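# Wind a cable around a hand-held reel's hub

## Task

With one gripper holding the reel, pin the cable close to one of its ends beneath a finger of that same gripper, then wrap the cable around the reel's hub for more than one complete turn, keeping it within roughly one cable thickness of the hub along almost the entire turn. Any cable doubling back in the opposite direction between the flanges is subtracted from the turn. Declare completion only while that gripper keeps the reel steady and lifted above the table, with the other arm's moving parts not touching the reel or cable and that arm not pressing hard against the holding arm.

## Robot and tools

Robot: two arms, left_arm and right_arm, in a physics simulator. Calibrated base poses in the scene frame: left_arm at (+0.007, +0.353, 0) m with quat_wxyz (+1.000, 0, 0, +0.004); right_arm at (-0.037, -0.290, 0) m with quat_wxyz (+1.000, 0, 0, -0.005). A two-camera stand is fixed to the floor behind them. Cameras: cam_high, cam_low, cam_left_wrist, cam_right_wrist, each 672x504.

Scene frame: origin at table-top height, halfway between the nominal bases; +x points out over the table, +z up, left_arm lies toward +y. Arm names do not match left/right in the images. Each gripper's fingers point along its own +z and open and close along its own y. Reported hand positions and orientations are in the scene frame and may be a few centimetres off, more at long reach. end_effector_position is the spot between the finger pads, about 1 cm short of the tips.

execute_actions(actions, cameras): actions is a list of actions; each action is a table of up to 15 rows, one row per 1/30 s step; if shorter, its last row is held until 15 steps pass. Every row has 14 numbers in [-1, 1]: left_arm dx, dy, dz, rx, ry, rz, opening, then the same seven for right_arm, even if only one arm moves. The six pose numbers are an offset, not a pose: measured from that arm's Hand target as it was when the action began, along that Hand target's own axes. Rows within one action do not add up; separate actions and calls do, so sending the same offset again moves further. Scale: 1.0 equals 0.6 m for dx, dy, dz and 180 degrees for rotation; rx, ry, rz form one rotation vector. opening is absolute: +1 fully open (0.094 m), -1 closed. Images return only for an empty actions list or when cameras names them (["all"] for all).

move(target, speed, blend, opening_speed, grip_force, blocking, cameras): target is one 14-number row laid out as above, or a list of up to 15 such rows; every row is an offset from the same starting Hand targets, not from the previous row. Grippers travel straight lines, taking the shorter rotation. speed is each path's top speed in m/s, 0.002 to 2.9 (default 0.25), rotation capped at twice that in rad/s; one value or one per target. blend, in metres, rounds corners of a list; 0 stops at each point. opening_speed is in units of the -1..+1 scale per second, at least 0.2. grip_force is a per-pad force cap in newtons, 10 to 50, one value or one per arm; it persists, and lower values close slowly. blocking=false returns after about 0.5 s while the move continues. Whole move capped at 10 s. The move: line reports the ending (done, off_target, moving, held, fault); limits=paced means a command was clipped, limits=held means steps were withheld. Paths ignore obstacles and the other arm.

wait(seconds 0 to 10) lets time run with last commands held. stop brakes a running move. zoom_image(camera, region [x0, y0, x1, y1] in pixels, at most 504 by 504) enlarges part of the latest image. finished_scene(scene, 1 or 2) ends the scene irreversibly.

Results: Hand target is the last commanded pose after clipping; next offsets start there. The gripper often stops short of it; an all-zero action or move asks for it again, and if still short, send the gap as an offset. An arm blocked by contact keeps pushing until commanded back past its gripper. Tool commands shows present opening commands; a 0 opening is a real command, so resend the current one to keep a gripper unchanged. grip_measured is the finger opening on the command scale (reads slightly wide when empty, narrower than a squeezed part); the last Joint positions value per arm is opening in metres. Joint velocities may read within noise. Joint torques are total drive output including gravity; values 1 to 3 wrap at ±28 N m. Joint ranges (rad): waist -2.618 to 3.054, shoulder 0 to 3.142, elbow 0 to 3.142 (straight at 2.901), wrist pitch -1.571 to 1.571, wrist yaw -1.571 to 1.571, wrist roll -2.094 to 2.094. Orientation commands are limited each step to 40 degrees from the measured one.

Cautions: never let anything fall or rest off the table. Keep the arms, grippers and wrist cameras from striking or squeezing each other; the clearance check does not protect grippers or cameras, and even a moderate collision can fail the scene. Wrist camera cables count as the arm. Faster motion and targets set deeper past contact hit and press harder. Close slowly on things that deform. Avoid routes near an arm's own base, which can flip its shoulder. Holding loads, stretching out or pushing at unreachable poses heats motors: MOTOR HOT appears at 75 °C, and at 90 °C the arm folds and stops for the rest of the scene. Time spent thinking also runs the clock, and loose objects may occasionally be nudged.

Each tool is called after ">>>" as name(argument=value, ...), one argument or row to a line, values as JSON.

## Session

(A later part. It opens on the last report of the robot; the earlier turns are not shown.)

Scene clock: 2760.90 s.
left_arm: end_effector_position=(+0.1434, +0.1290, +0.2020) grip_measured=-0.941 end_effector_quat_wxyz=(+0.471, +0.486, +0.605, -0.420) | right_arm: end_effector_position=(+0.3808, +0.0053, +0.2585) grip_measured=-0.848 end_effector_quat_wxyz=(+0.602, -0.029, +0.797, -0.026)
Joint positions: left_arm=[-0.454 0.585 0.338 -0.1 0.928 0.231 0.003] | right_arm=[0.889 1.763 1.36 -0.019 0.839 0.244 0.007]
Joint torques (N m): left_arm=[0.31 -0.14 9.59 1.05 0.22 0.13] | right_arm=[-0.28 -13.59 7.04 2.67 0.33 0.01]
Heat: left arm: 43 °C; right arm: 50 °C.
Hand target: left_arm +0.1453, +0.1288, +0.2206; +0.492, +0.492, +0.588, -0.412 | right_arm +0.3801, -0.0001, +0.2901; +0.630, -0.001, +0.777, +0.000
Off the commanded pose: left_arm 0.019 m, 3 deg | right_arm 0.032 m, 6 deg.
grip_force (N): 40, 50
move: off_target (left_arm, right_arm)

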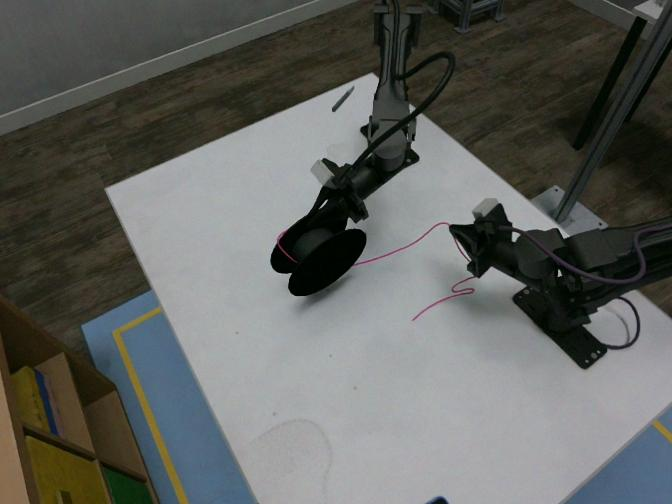

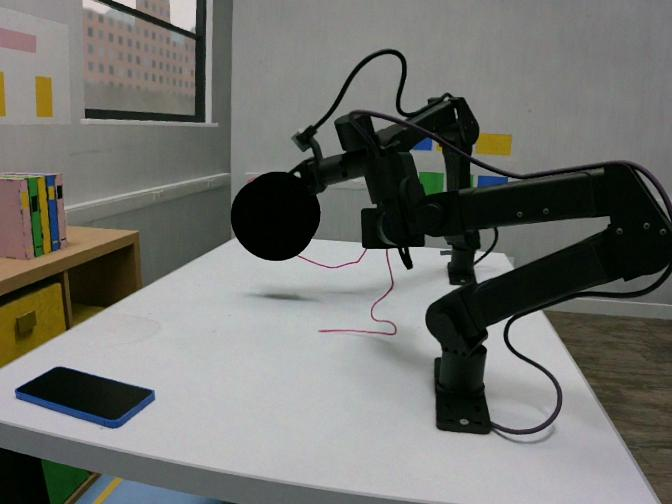

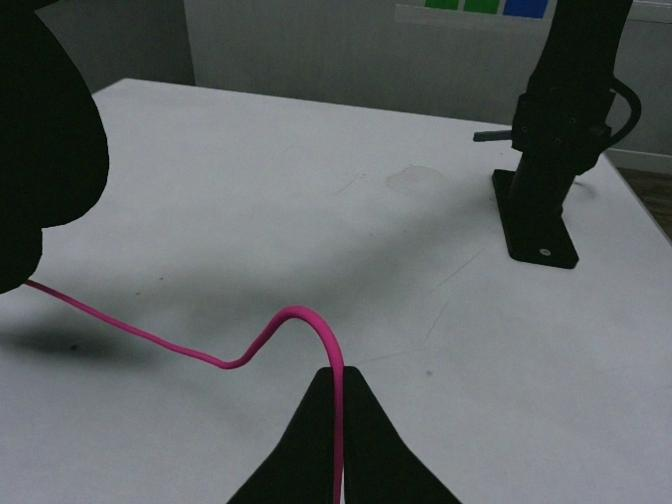

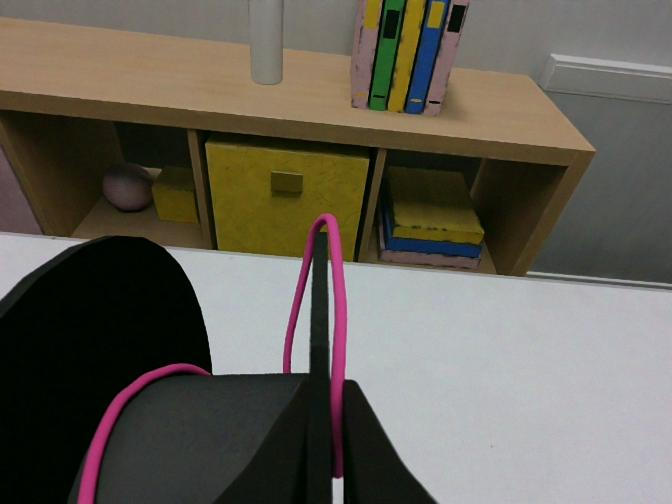

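>>> move(
  target=[-0.1438,-0.0047,-0.0468,0,0,0,-1,-0.0104,0,0.0489,0,0,0,-0.97],
  speed=0.1,
  cameras=["all"],
)

Scene clock: 2771.43 s.
left_arm: end_effector_position=(+0.1428, +0.1402, +0.2953) grip_measured=-0.941 end_effector_quat_wxyz=(+0.480, +0.484, +0.604, -0.413) | right_arm: end_effector_position=(+0.4005, -0.0057, +0.2777) grip_measured=-0.848 end_effector_quat_wxyz=(+0.612, -0.018, +0.790, -0.015)
Joint positions: left_arm=[-0.379 0.628 0.72 -0.457 0.984 0.273 0.003] | right_arm=[0.832 1.763 1.404 -0.003 0.79 0.216 0.007]
Joint torques (N m): left_arm=[0.58 1.24 9.07 1 0.44 0.14] | right_arm=[-0.4 -8.06 10.15 2.73 0.23 0.02]
Heat: left arm: 42 °C; right arm: 52 °C.
Hand target: left_arm +0.1403, +0.1405, +0.3104; +0.492, +0.493, +0.588, -0.412 | right_arm +0.4101, +0.0000, +0.2900; +0.629, -0.001, +0.777, +0.000
Off the commanded pose: left_arm 0.015 m, 2 deg | right_arm 0.017 m, 4 deg.
grip_force (N): 40, 50
move: off_target (left_arm, right_arm)

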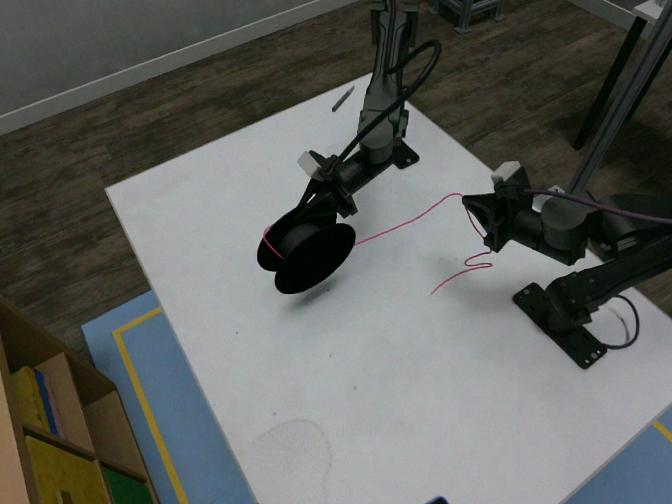

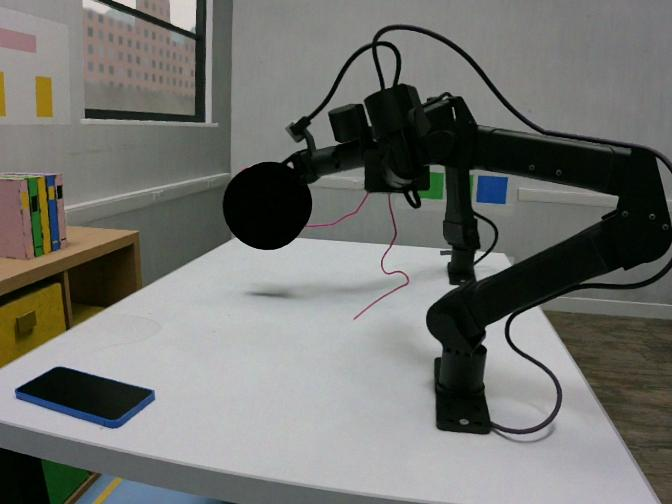

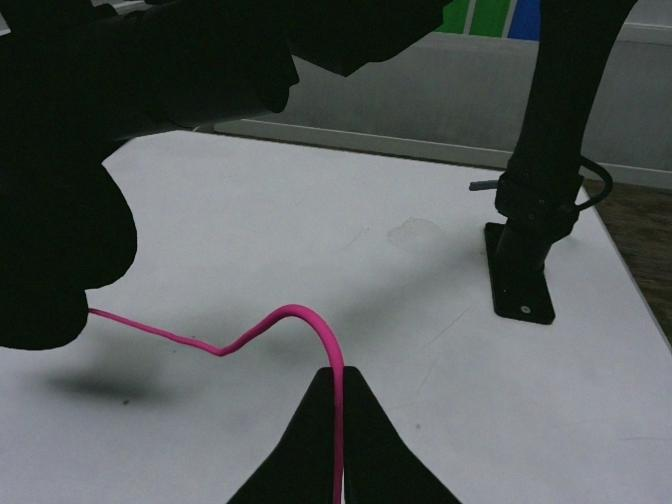

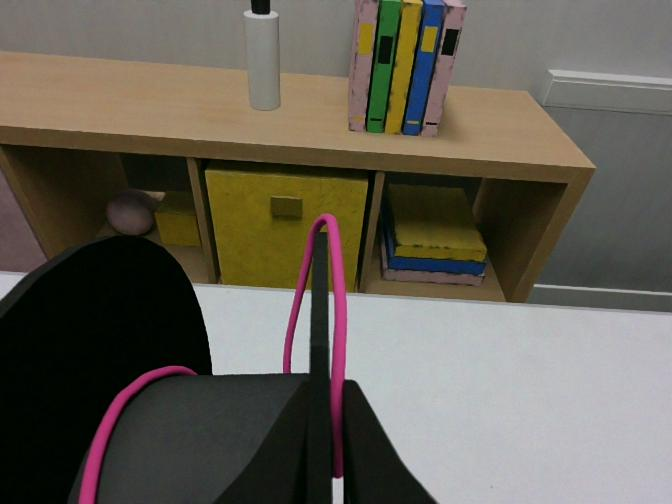

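>>> move(
  target=[
    [-0.0948,0.0205,-0.038,0,0,0,-1,0,0,0,0,0,0,-0.97],
    [-0.1875,0.1788,0.0083,0,0,0,-1,0,0,0,0,0,0,-0.97],
  ],
  speed=0.1,
  blend=[0.02,0],
  cameras=["all"],
)

Scene clock: 2784.07 s.
left_arm: end_effector_position=(+0.2527, +0.1347, +0.4065) grip_measured=-0.942 end_effector_quat_wxyz=(+0.481, +0.483, +0.604, -0.414) | right_arm: end_effector_position=(+0.4005, -0.0054, +0.2776) grip_measured=-0.848 end_effector_quat_wxyz=(+0.612, -0.019, +0.790, -0.014)
Joint positions: left_arm=[-0.219 1.211 1.415 -0.678 1.129 0.399 0.003] | right_arm=[0.832 1.763 1.404 -0.003 0.788 0.216 0.007]
Joint torques (N m): left_arm=[0.44 -2.58 8.76 0.9 0.53 0.12] | right_arm=[-0.4 -8.09 10.17 2.73 0.25 0.02]
Heat: left arm: 42 °C; right arm: 54 °C.
Hand target: left_arm +0.2504, +0.1348, +0.4202; +0.491, +0.492, +0.588, -0.412 | right_arm +0.4101, -0.0001, +0.2900; +0.629, -0.001, +0.777, +0.000
Off the commanded pose: left_arm 0.014 m, 2 deg | right_arm 0.017 m, 4 deg.
grip_force (N): 40, 50
move: off_target (left_arm, right_arm)

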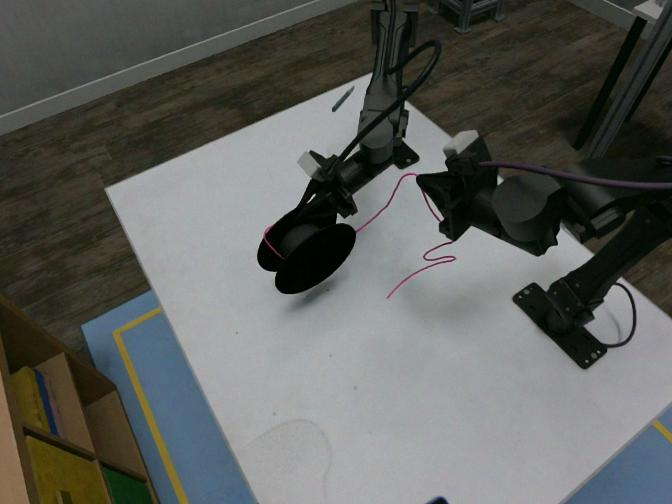

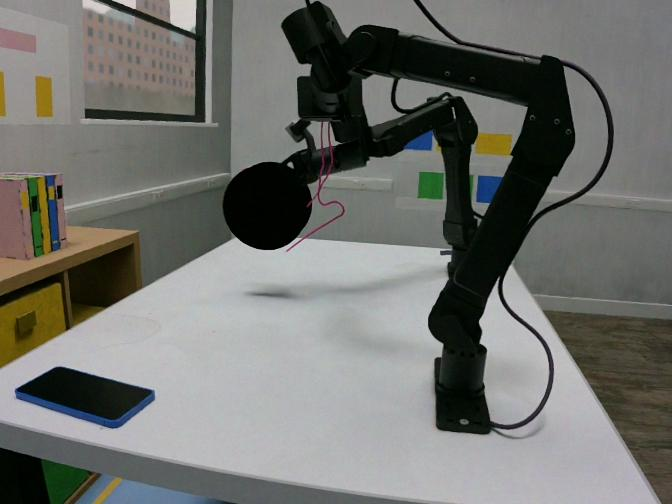

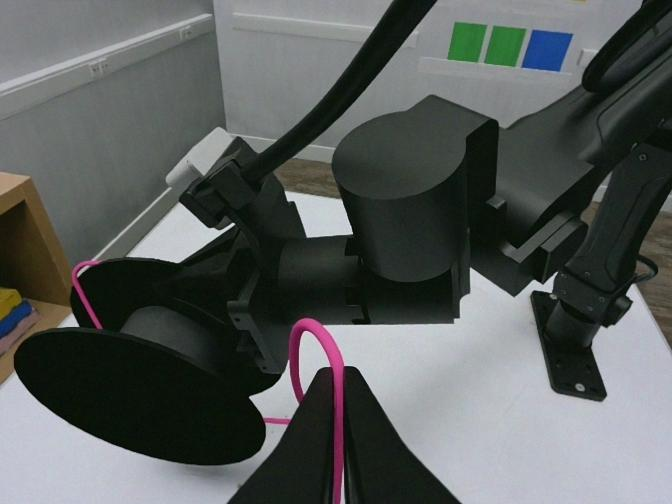

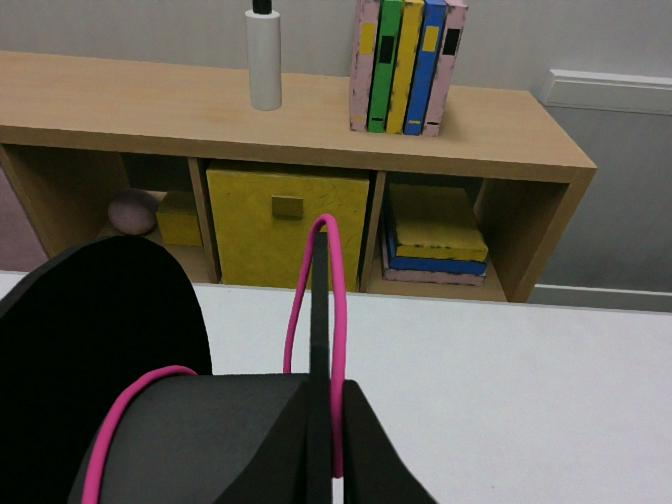

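>>> move(
  target=[
    [-0.0448,0.0555,0.062,0,0,0,-1,0.0086,0,-0.0407,0,0,0,-0.97],
    [-0.051,0.1425,0.1453,0,0,0,-1,0.0173,0,-0.0815,0,0,0,-0.97],
  ],
  speed=0.08,
  blend=[0.02,0],
  cameras=["all"],
)

Scene clock: 2799.67 s.
left_arm: end_effector_position=(+0.3478, +0.0638, +0.4196) grip_measured=-0.942 end_effector_quat_wxyz=(+0.474, +0.487, +0.604, -0.417) | right_arm: end_effector_position=(+0.3657, +0.0068, +0.2625) grip_measured=-0.848 end_effector_quat_wxyz=(+0.608, -0.033, +0.793, -0.024)
Joint positions: left_arm=[-0.366 1.629 1.802 -0.564 1.007 0.292 0.003] | right_arm=[0.921 1.725 1.316 -0.003 0.866 0.239 0.007]
Joint torques (N m): left_arm=[-0.47 -6.23 9.03 1.3 0.21 -0.04] | right_arm=[0.46 -13.55 6.86 2.37 0.44 0.23]
Heat: left arm: 42 °C; right arm: 54 °C.
Hand target: left_arm +0.3505, +0.0600, +0.4348; +0.491, +0.492, +0.588, -0.412 | right_arm +0.3602, -0.0001, +0.2901; +0.630, -0.001, +0.777, +0.000
Off the commanded pose: left_arm 0.016 m, 3 deg | right_arm 0.029 m, 5 deg.
grip_force (N): 40, 50
move: off_target (left_arm, right_arm)

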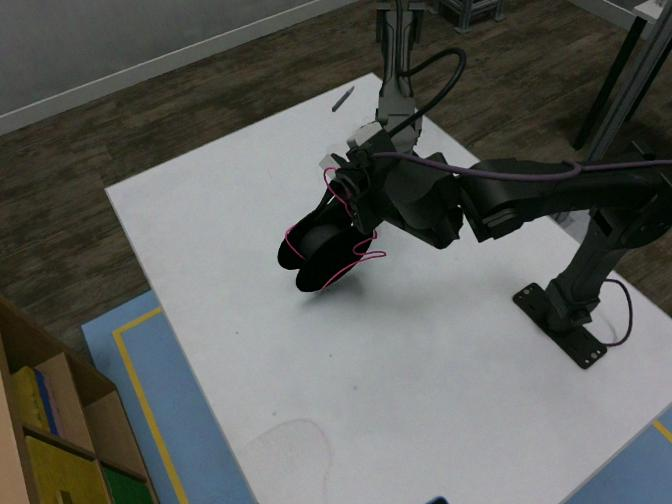

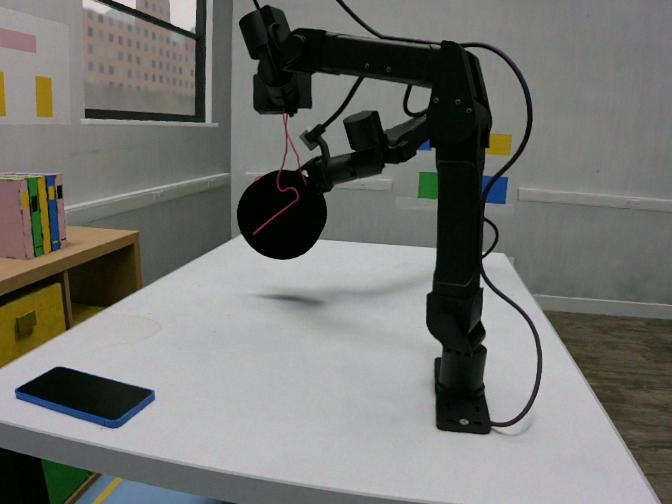

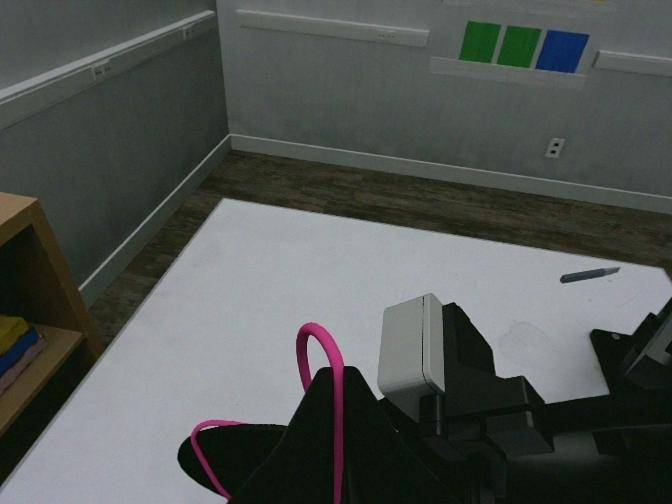

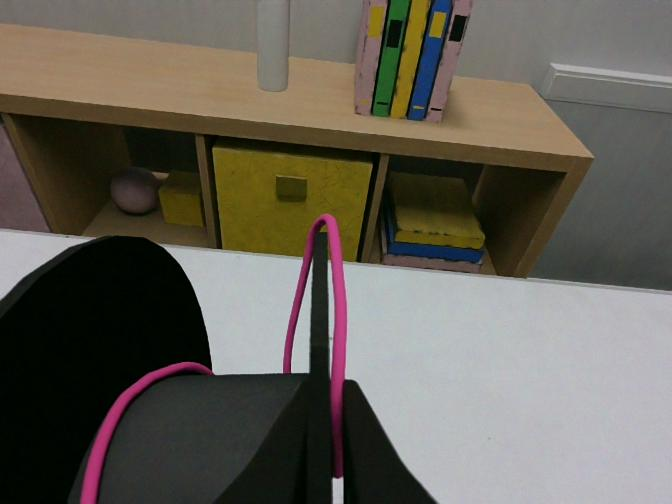

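>>> zoom_image(
  camera="cam_high",
  region=[260, 130, 440, 310],
)

>>> zoom_image(
  camera="cam_low",
  region=[220, 80, 370, 270],
)

Scaled by 2.800.

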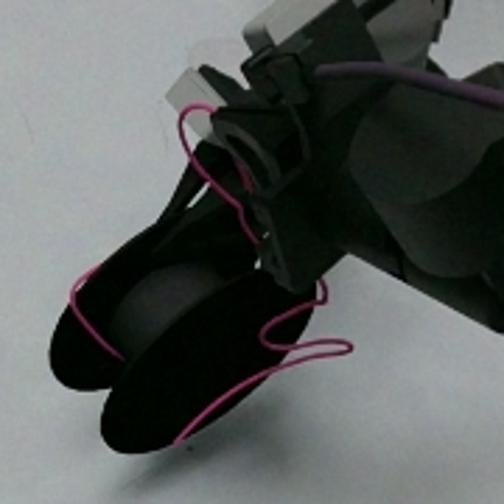

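Scaled by 2.653.

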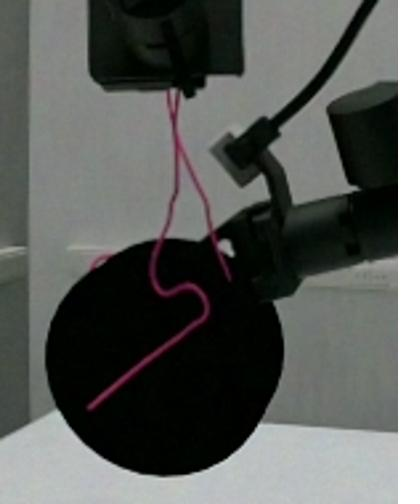

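>>> move(
  target=[
    [0.0063,0.0607,0.0412,0,0,0,-1,0,0,0,0,0,0,-0.97],
    [0.0373,0.1572,0.076,0,0,0,-1,0,0,0,0,0,0,-0.97],
  ],
  speed=0.08,
  blend=[0.02,0],
  cameras=["all"],
)

Scene clock: 2821.60 s.
left_arm: end_effector_position=(+0.4487, +0.0363, +0.3978) grip_measured=-0.942 end_effector_quat_wxyz=(+0.485, +0.484, +0.601, -0.412) | right_arm: end_effector_position=(+0.3658, +0.0066, +0.2626) grip_measured=-0.848 end_effector_quat_wxyz=(+0.608, -0.033, +0.793, -0.024)
Joint positions: left_arm=[-0.347 2.028 2.205 -0.544 1.014 0.29 0.003] | right_arm=[0.921 1.725 1.316 -0.003 0.867 0.24 0.007]
Joint torques (N m): left_arm=[0.44 -9.32 9.06 1.02 0.45 0.12] | right_arm=[0.44 -13.59 6.83 2.37 0.46 0.24]
Heat: left arm: 42 °C; right arm: 54 °C.
Hand target: left_arm +0.4507, +0.0364, +0.4045; +0.491, +0.492, +0.589, -0.412 | right_arm +0.3602, -0.0001, +0.2901; +0.630, -0.001, +0.777, +0.000
Off the commanded pose: left_arm 0.007 m, 2 deg | right_arm 0.029 m, 5 deg.
grip_force (N): 40, 50
move: off_target (right_arm)

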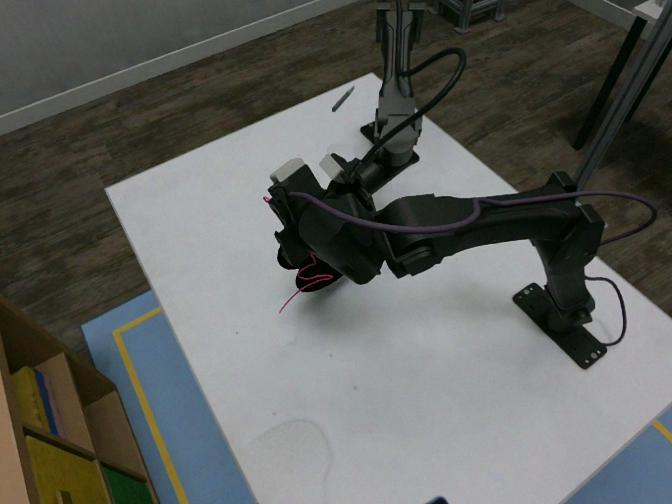

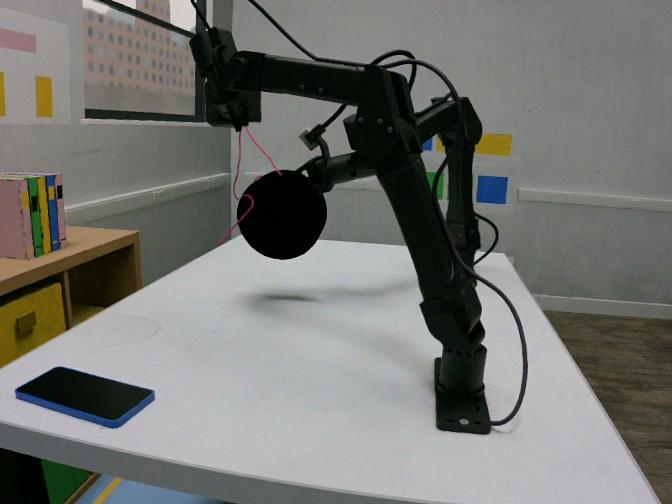

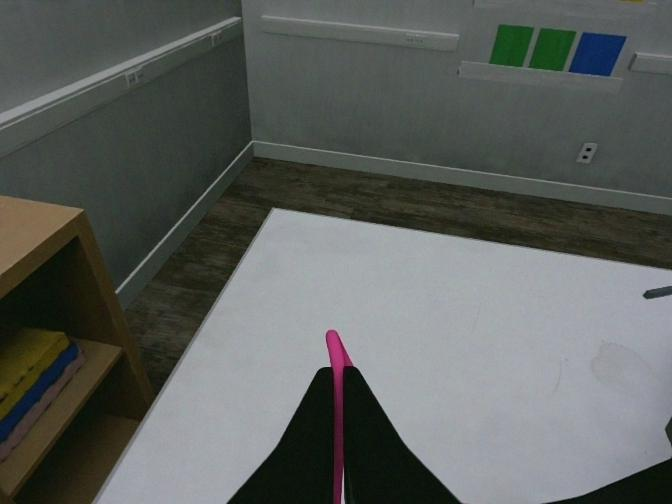

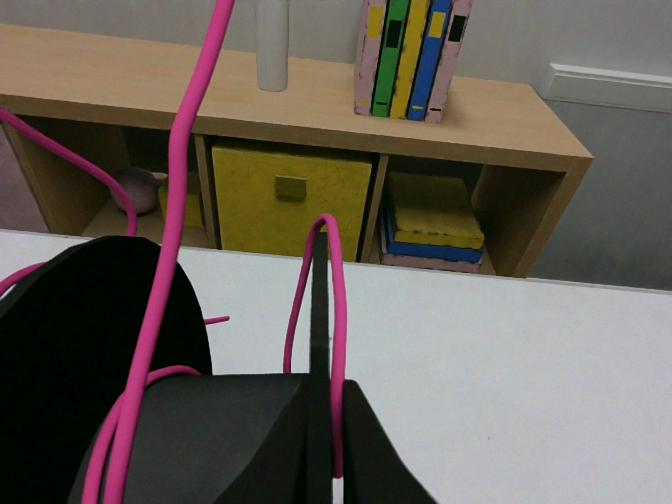

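>>> move(
  target=[
    [0.0637,0.0657,0.0228,0,0,0,-1,0,0,0,0,0,0,-0.97],
    [0.2003,0.1305,0.0638,0,0,0,-1,0,0,0,0,0,0,-0.97],
    [0.381,0.1223,0.0942,0,0,0,-1,0,0,0,0,0,0,-0.97],
  ],
  speed=0.1,
  blend=[0.03,0.03,0],
  cameras=["all"],
)

Scene clock: 2832.43 s.
left_arm: end_effector_position=(+0.5253, +0.0334, +0.1799) grip_measured=-0.942 end_effector_quat_wxyz=(+0.494, +0.493, +0.590, -0.405) | right_arm: end_effector_position=(+0.3658, +0.0066, +0.2626) grip_measured=-0.848 end_effector_quat_wxyz=(+0.608, -0.033, +0.793, -0.024)
Joint positions: left_arm=[-0.301 2.32 1.787 0.151 1.058 0.347 0.003] | right_arm=[0.921 1.725 1.316 -0.003 0.867 0.24 0.007]
Joint torques (N m): left_arm=[0.4 -11.85 5.04 1.25 0.44 -0.04] | right_arm=[0.46 -13.6 6.86 2.37 0.46 0.25]
Heat: left arm: 42 °C; right arm: 54 °C.
Hand target: left_arm +0.5254, +0.0344, +0.1696; +0.492, +0.492, +0.588, -0.412 | right_arm +0.3602, -0.0001, +0.2901; +0.630, -0.001, +0.777, +0.000
Off the commanded pose: left_arm 0.011 m, 1 deg | right_arm 0.029 m, 5 deg.
grip_force (N): 40, 50
move: off_target (left_arm, right_arm); blend cut to 0.0283 m at target 1

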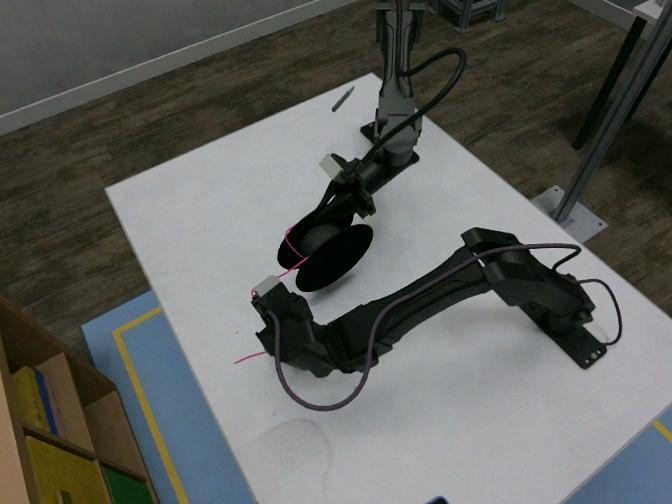

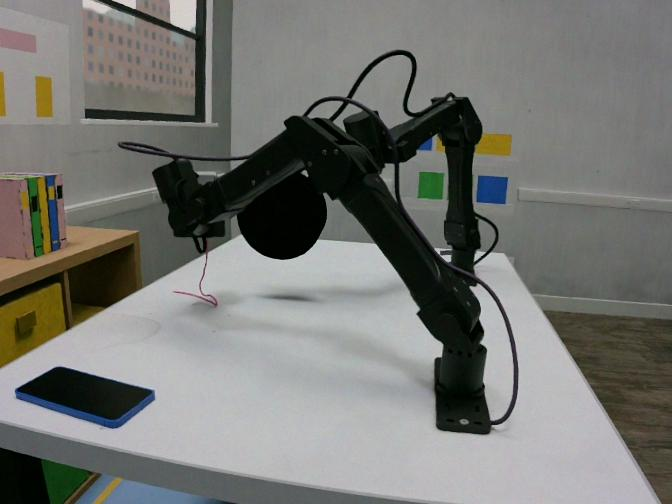

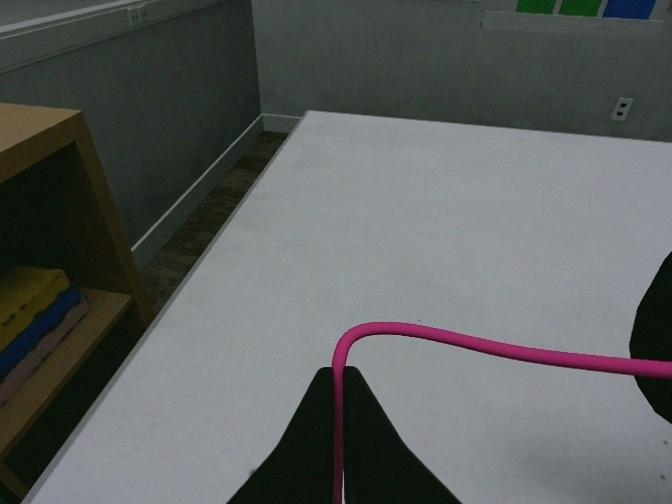

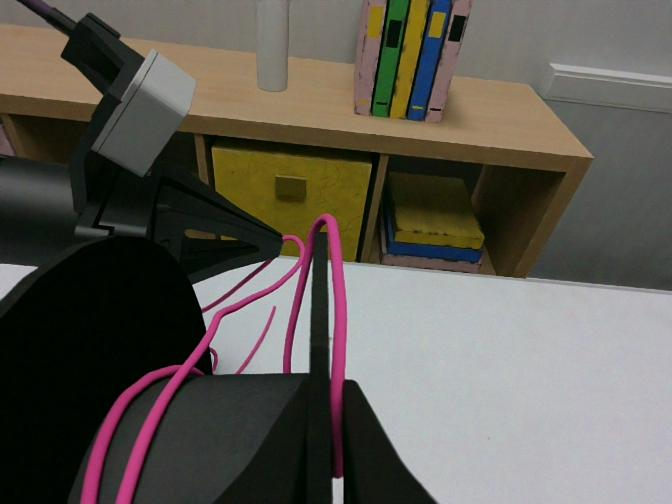

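>>> move(
  target=[0.1415,-0.066,0.015,0,0,0,-1,0,0,0,0,0,0,-0.97],
  speed=0.1,
  cameras=["cam_high","cam_left_wrist","cam_right_wrist"],
)

Scene clock: 2840.80 s.
left_arm: end_effector_position=(+0.4859, +0.0342, +0.0969) grip_measured=-0.942 end_effector_quat_wxyz=(+0.495, +0.496, +0.584, -0.411) | right_arm: end_effector_position=(+0.3656, +0.0063, +0.2620) grip_measured=-0.848 end_effector_quat_wxyz=(+0.608, -0.034, +0.793, -0.025)
Joint positions: left_arm=[-0.321 2.348 1.451 0.538 1.057 0.327 0.003] | right_arm=[0.921 1.725 1.316 -0.006 0.867 0.24 0.007]
Joint torques (N m): left_arm=[-0.21 -10.84 4.21 1.24 0.18 -0.03] | right_arm=[0.46 -13.6 6.82 2.41 0.45 0.26]
Heat: left arm: 43 °C; right arm: 54 °C.
Hand target: left_arm +0.4852, +0.0334, +0.0845; +0.492, +0.493, +0.588, -0.412 | right_arm +0.3602, -0.0001, +0.2901; +0.630, -0.001, +0.777, +0.000
Off the commanded pose: left_arm 0.012 m, 1 deg | right_arm 0.029 m, 6 deg.
grip_force (N): 40, 50
move: off_target (left_arm, right_arm)
Images, in order (width x height): cam_high 672x504, cam_left_wrist 672x504, cam_right_wrist 672x504.

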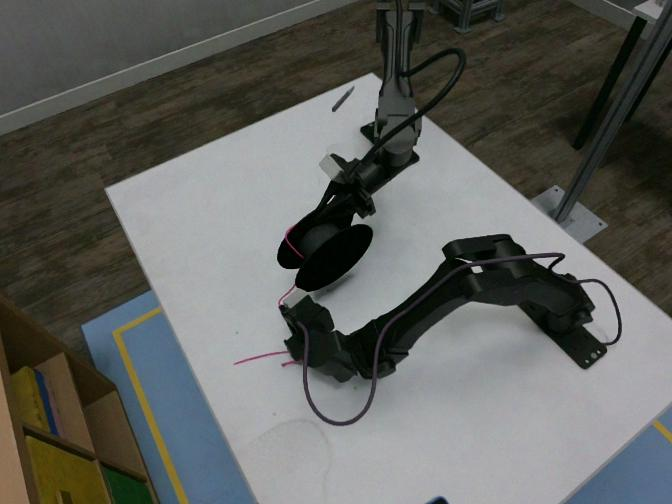

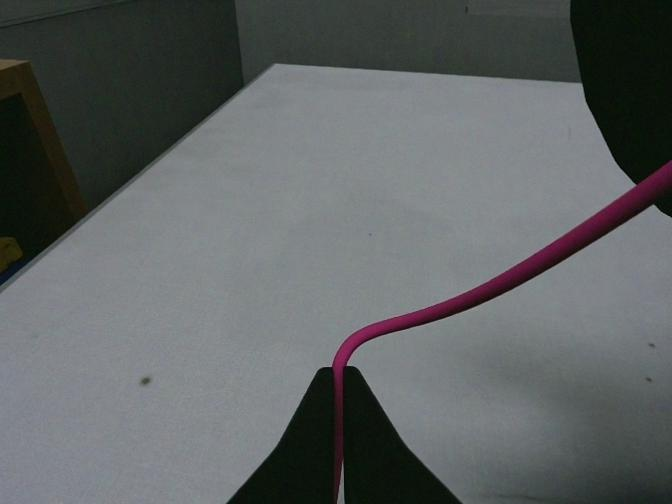

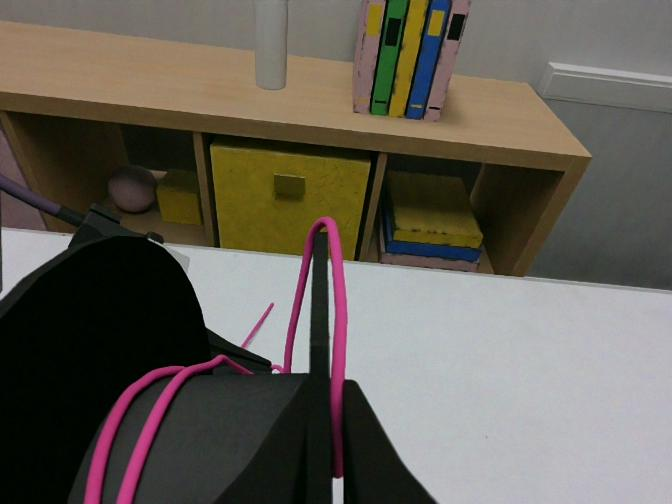

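>>> move(
  target=[0,0,0,0,0,0,-1,-0.0978,0,-0.0208,0,0,0,-0.97],
  speed=0.05,
  cameras=["cam_high","cam_left_wrist","cam_right_wrist"],
)

Scene clock: 2848.73 s.
left_arm: end_effector_position=(+0.4844, +0.0330, +0.1028) grip_measured=-0.942 end_effector_quat_wxyz=(+0.503, +0.503, +0.569, -0.413) | right_arm: end_effector_position=(+0.3616, +0.0011, +0.2910) grip_measured=-0.848 end_effector_quat_wxyz=(+0.584, -0.056, +0.808, -0.052)
Joint positions: left_arm=[-0.321 2.348 1.451 0.571 1.076 0.326 0.003] | right_arm=[0.921 1.714 1.479 -0.268 0.867 0.24 0.007]
Joint torques (N m): left_arm=[-0.17 -10.89 4.03 0.98 -0.05 -0.04] | right_arm=[0.51 -14.12 11.47 2.63 0.5 0.27]
Heat: left arm: 43 °C; right arm: 53 °C.
Hand target: left_arm +0.4852, +0.0334, +0.0845; +0.492, +0.493, +0.588, -0.412 | right_arm +0.3601, +0.0000, +0.3500; +0.629, -0.001, +0.777, +0.000
Off the commanded pose: left_arm 0.018 m, 3 deg | right_arm 0.059 m, 11 deg.
grip_force (N): 40, 50
move: off_target (left_arm, right_arm)
Images, in order (width x height): cam_high 672x504, cam_left_wrist 672x504, cam_right_wrist 672x504.

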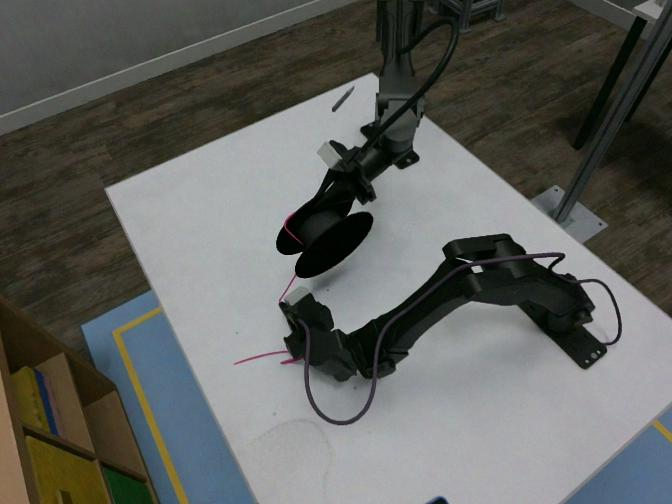

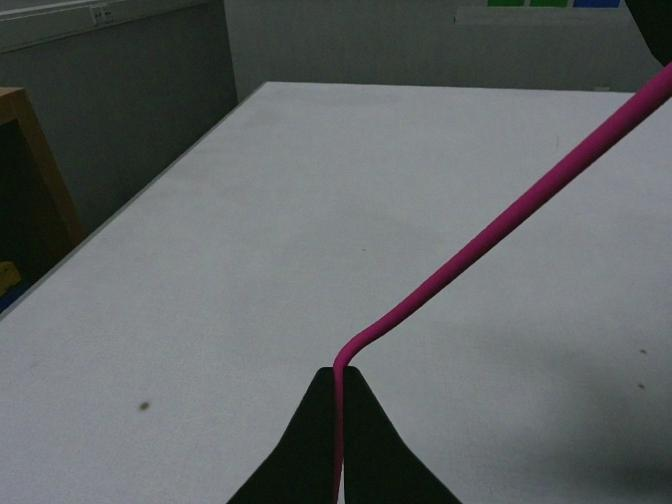

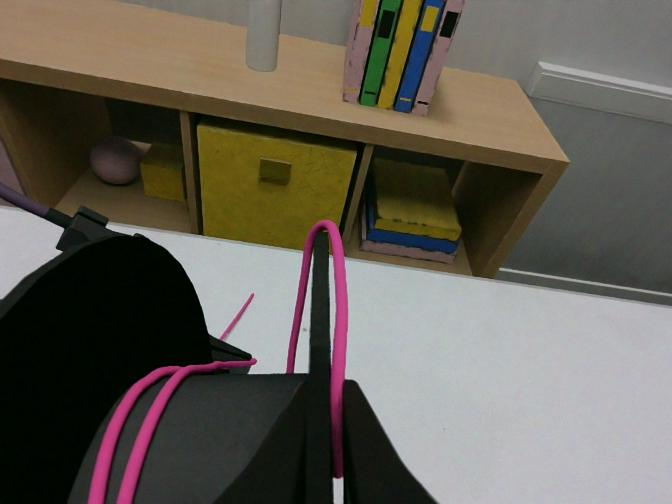

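>>> move(
  target=[
    [0,0,0,0,0,0,-1,0.0652,0,0.0139,0,0,0,-0.97],
    [0,0,0,0,0,0,-0.7,0.0652,0,0.0139,0,0,0,-0.97],
    [0,0,-0.17,0,0,0,-0.6,0.0652,0,0.0139,0,0,0,-0.97],
  ],
  speed=0.08,
  cameras=["all"],
)

Scene clock: 2858.30 s.
left_arm: end_effector_position=(+0.4720, +0.1330, +0.0739) grip_measured=-0.602 end_effector_quat_wxyz=(+0.476, +0.478, +0.610, -0.416) | right_arm: end_effector_position=(+0.3644, +0.0047, +0.2785) grip_measured=-0.848 end_effector_quat_wxyz=(+0.601, -0.035, +0.798, -0.029)
Joint positions: left_arm=[-0.118 2.272 1.294 0.367 1.212 0.527 0.019] | right_arm=[0.921 1.714 1.387 -0.112 0.867 0.252 0.007]
Joint torques (N m): left_arm=[0.02 -17.39 3.85 0.76 0.63 0.14] | right_arm=[0.46 -13.33 7.01 2.65 0.46 0.15]
Heat: left arm: 43 °C; right arm: 54 °C.
Hand target: left_arm +0.4676, +0.1322, +0.1024; +0.491, +0.492, +0.588, -0.412 | right_arm +0.3602, -0.0001, +0.3101; +0.630, -0.001, +0.777, +0.000
Off the commanded pose: left_arm 0.029 m, 4 deg | right_arm 0.032 m, 7 deg.
grip_force (N): 40, 50
move: off_target (left_arm, right_arm); target 2's new opening was sent with left_arm's hand 0.017 m and 3 deg from that target; target 3's new opening was sent with left_arm's hand 0.029 m and 4 deg from that target

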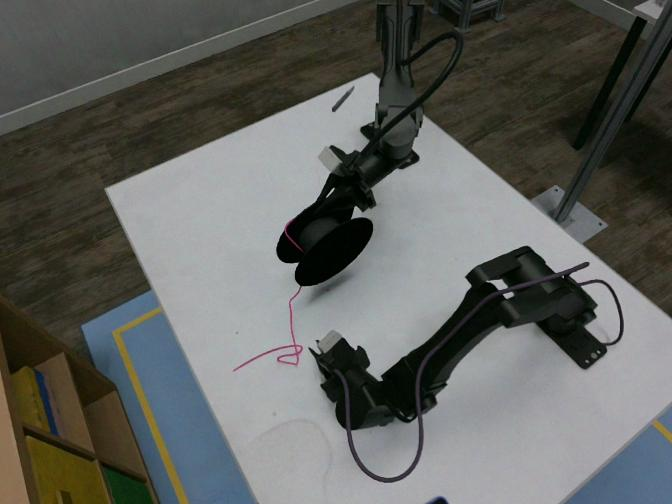

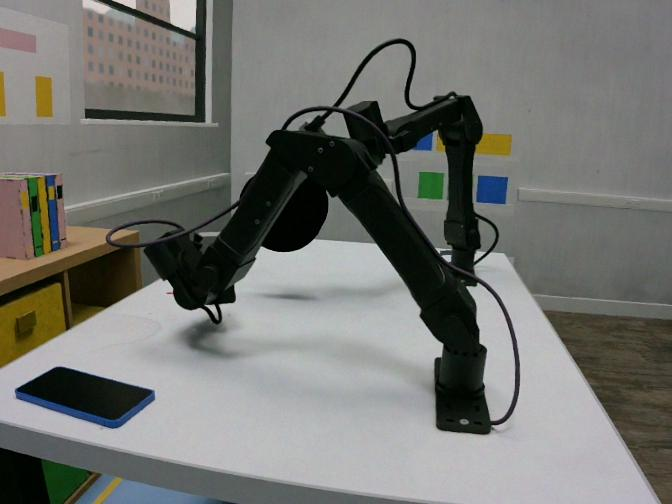

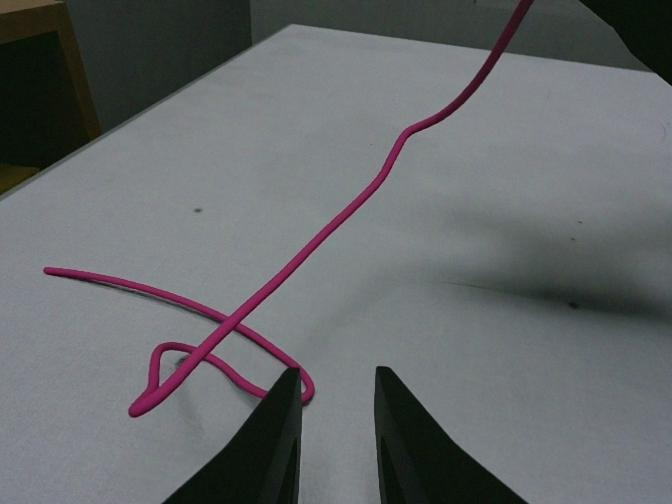

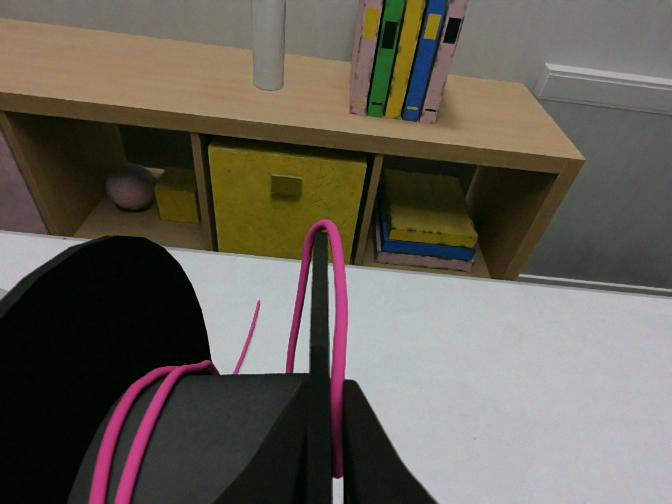

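>>> move(
  target=[0,0,-0.25,0,0,0,-0.6,-0.268,0,-0.1,0,0,0,-0.97],
  speed=0.1,
  cameras=["all"],
)

Scene clock: 2866.10 s.
left_arm: end_effector_position=(+0.4365, +0.2769, +0.1284) grip_measured=-0.602 end_effector_quat_wxyz=(+0.487, +0.493, +0.595, -0.408) | right_arm: end_effector_position=(+0.3335, -0.0016, +0.4730) grip_measured=-0.848 end_effector_quat_wxyz=(+0.622, -0.021, +0.783, -0.008)
Joint positions: left_arm=[0.231 2.282 1.685 -1.253 1.369 1.85 0.019] | right_arm=[0.98 1.846 2.332 -0.87 0.921 0.271 0.007]
Joint torques (N m): left_arm=[0.02 -9.58 7.16 -0.65 0.74 0.13] | right_arm=[0.44 -7.68 8.42 2.17 0.47 0.21]
Heat: left arm: 43 °C; right arm: 54 °C.
Hand target: left_arm +0.4417, +0.2775, +0.1291; +0.492, +0.492, +0.588, -0.412 | right_arm +0.3348, +0.0002, +0.4797; +0.630, -0.001, +0.777, +0.000
Off the commanded pose: left_arm 0.005 m, 1 deg | right_arm 0.007 m, 3 deg.
grip_force (N): 40, 50
move: off_target (right_arm)

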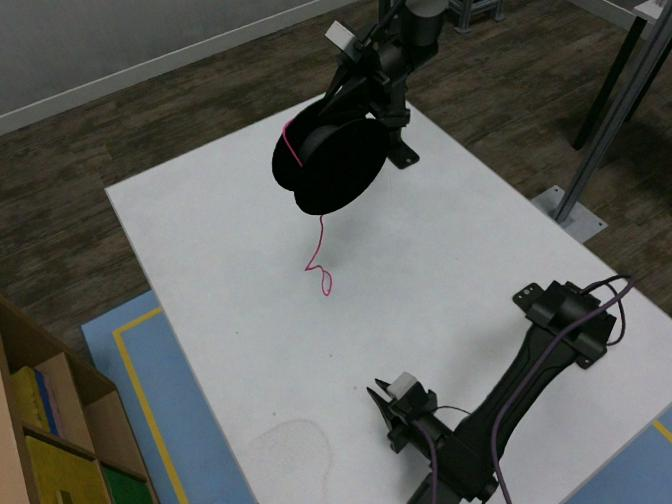

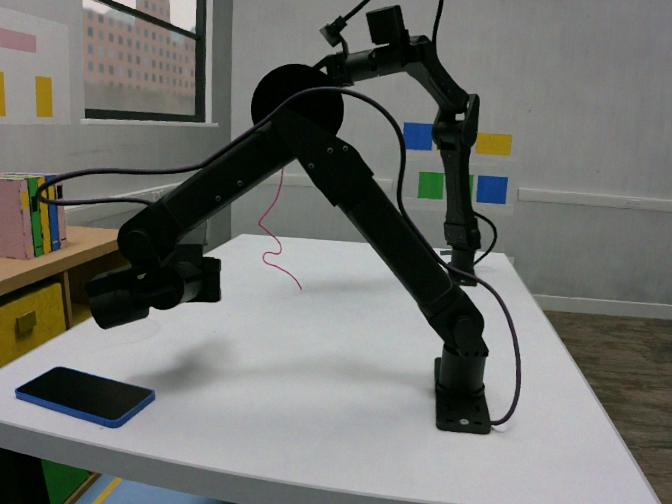

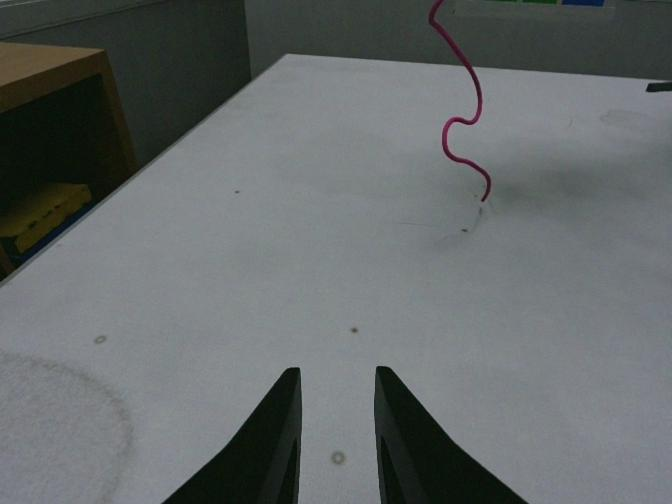

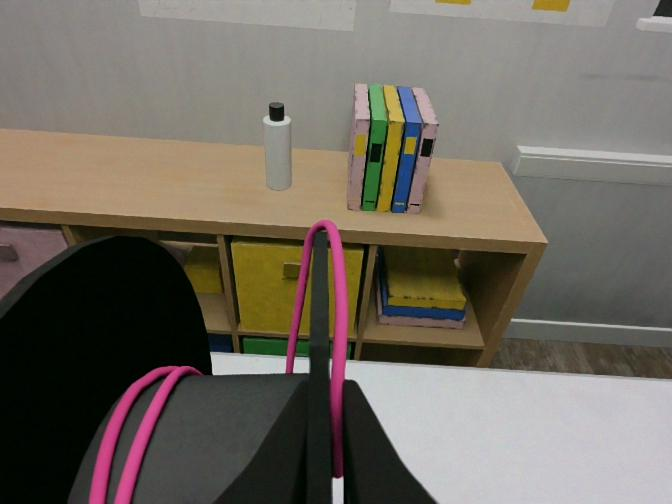

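>>> move(
  target=[0,0,0,0,0,0,-0.6,0,0,0,-0.326,0,-0.0693,-0.97],
  speed=0.15,
  cameras=["cam_high","cam_low"],
)

>>> zoom_image(
  camera="cam_low",
  region=[220, 40, 400, 220],
)

Scene clock: 2890.13 s.
left_arm: end_effector_position=(+0.4364, +0.2768, +0.1284) grip_measured=-0.602 end_effector_quat_wxyz=(+0.487, +0.493, +0.595, -0.408) | right_arm: end_effector_position=(+0.3337, -0.0017, +0.4673) grip_measured=-0.848 end_effector_quat_wxyz=(+0.531, -0.382, +0.689, +0.311)
Joint positions: left_arm=[0.231 2.282 1.685 -1.253 1.369 1.851 0.019] | right_arm=[0.462 1.655 2.048 -0.683 -0.564 -0.134 0.007]
Joint torques (N m): left_arm=[0.03 -9.99 6.48 -0.54 0.74 0.06] | right_arm=[-0.4 -6.86 9.05 2.45 -0.36 -0.09]
Heat: left arm: 41 °C; right arm: 54 °C.
Hand target: left_arm +0.4417, +0.2775, +0.1291; +0.493, +0.491, +0.590, -0.409 | right_arm +0.3349, +0.0001, +0.4797; +0.545, -0.389, +0.673, +0.314
Off the commanded pose: left_arm 0.005 m, 1 deg | right_arm 0.013 m, 3 deg.
grip_force (N): 40, 50
move: off_target (right_arm)
Images, in order (width x height): cam_high 672x504, cam_low 672x504.

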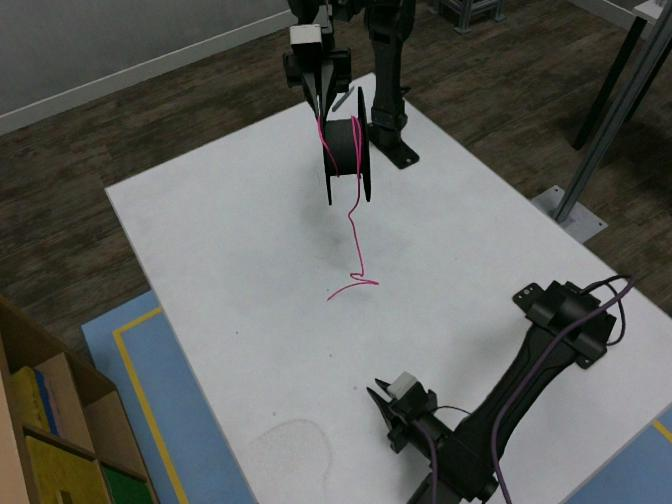

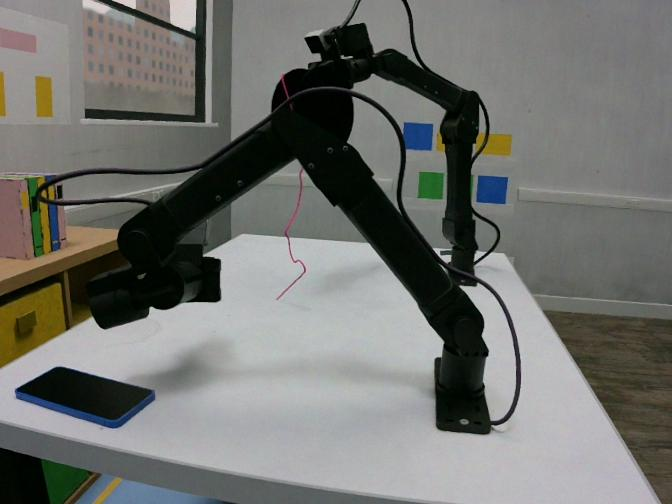

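Scaled by 2.800.

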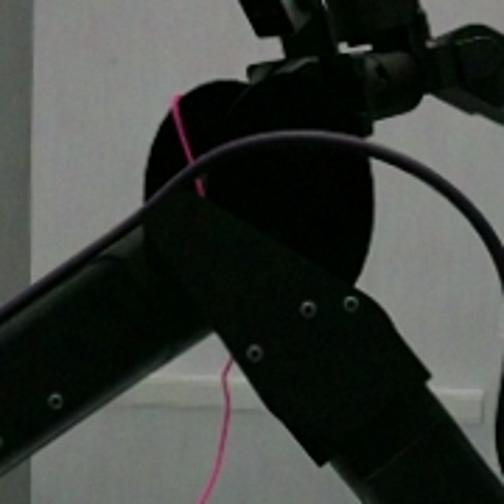

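>>> zoom_image(
  camera="cam_high",
  region=[280, 60, 430, 240],
)

Scaled by 2.800.

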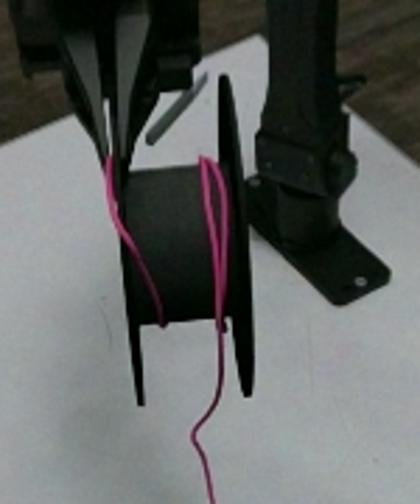

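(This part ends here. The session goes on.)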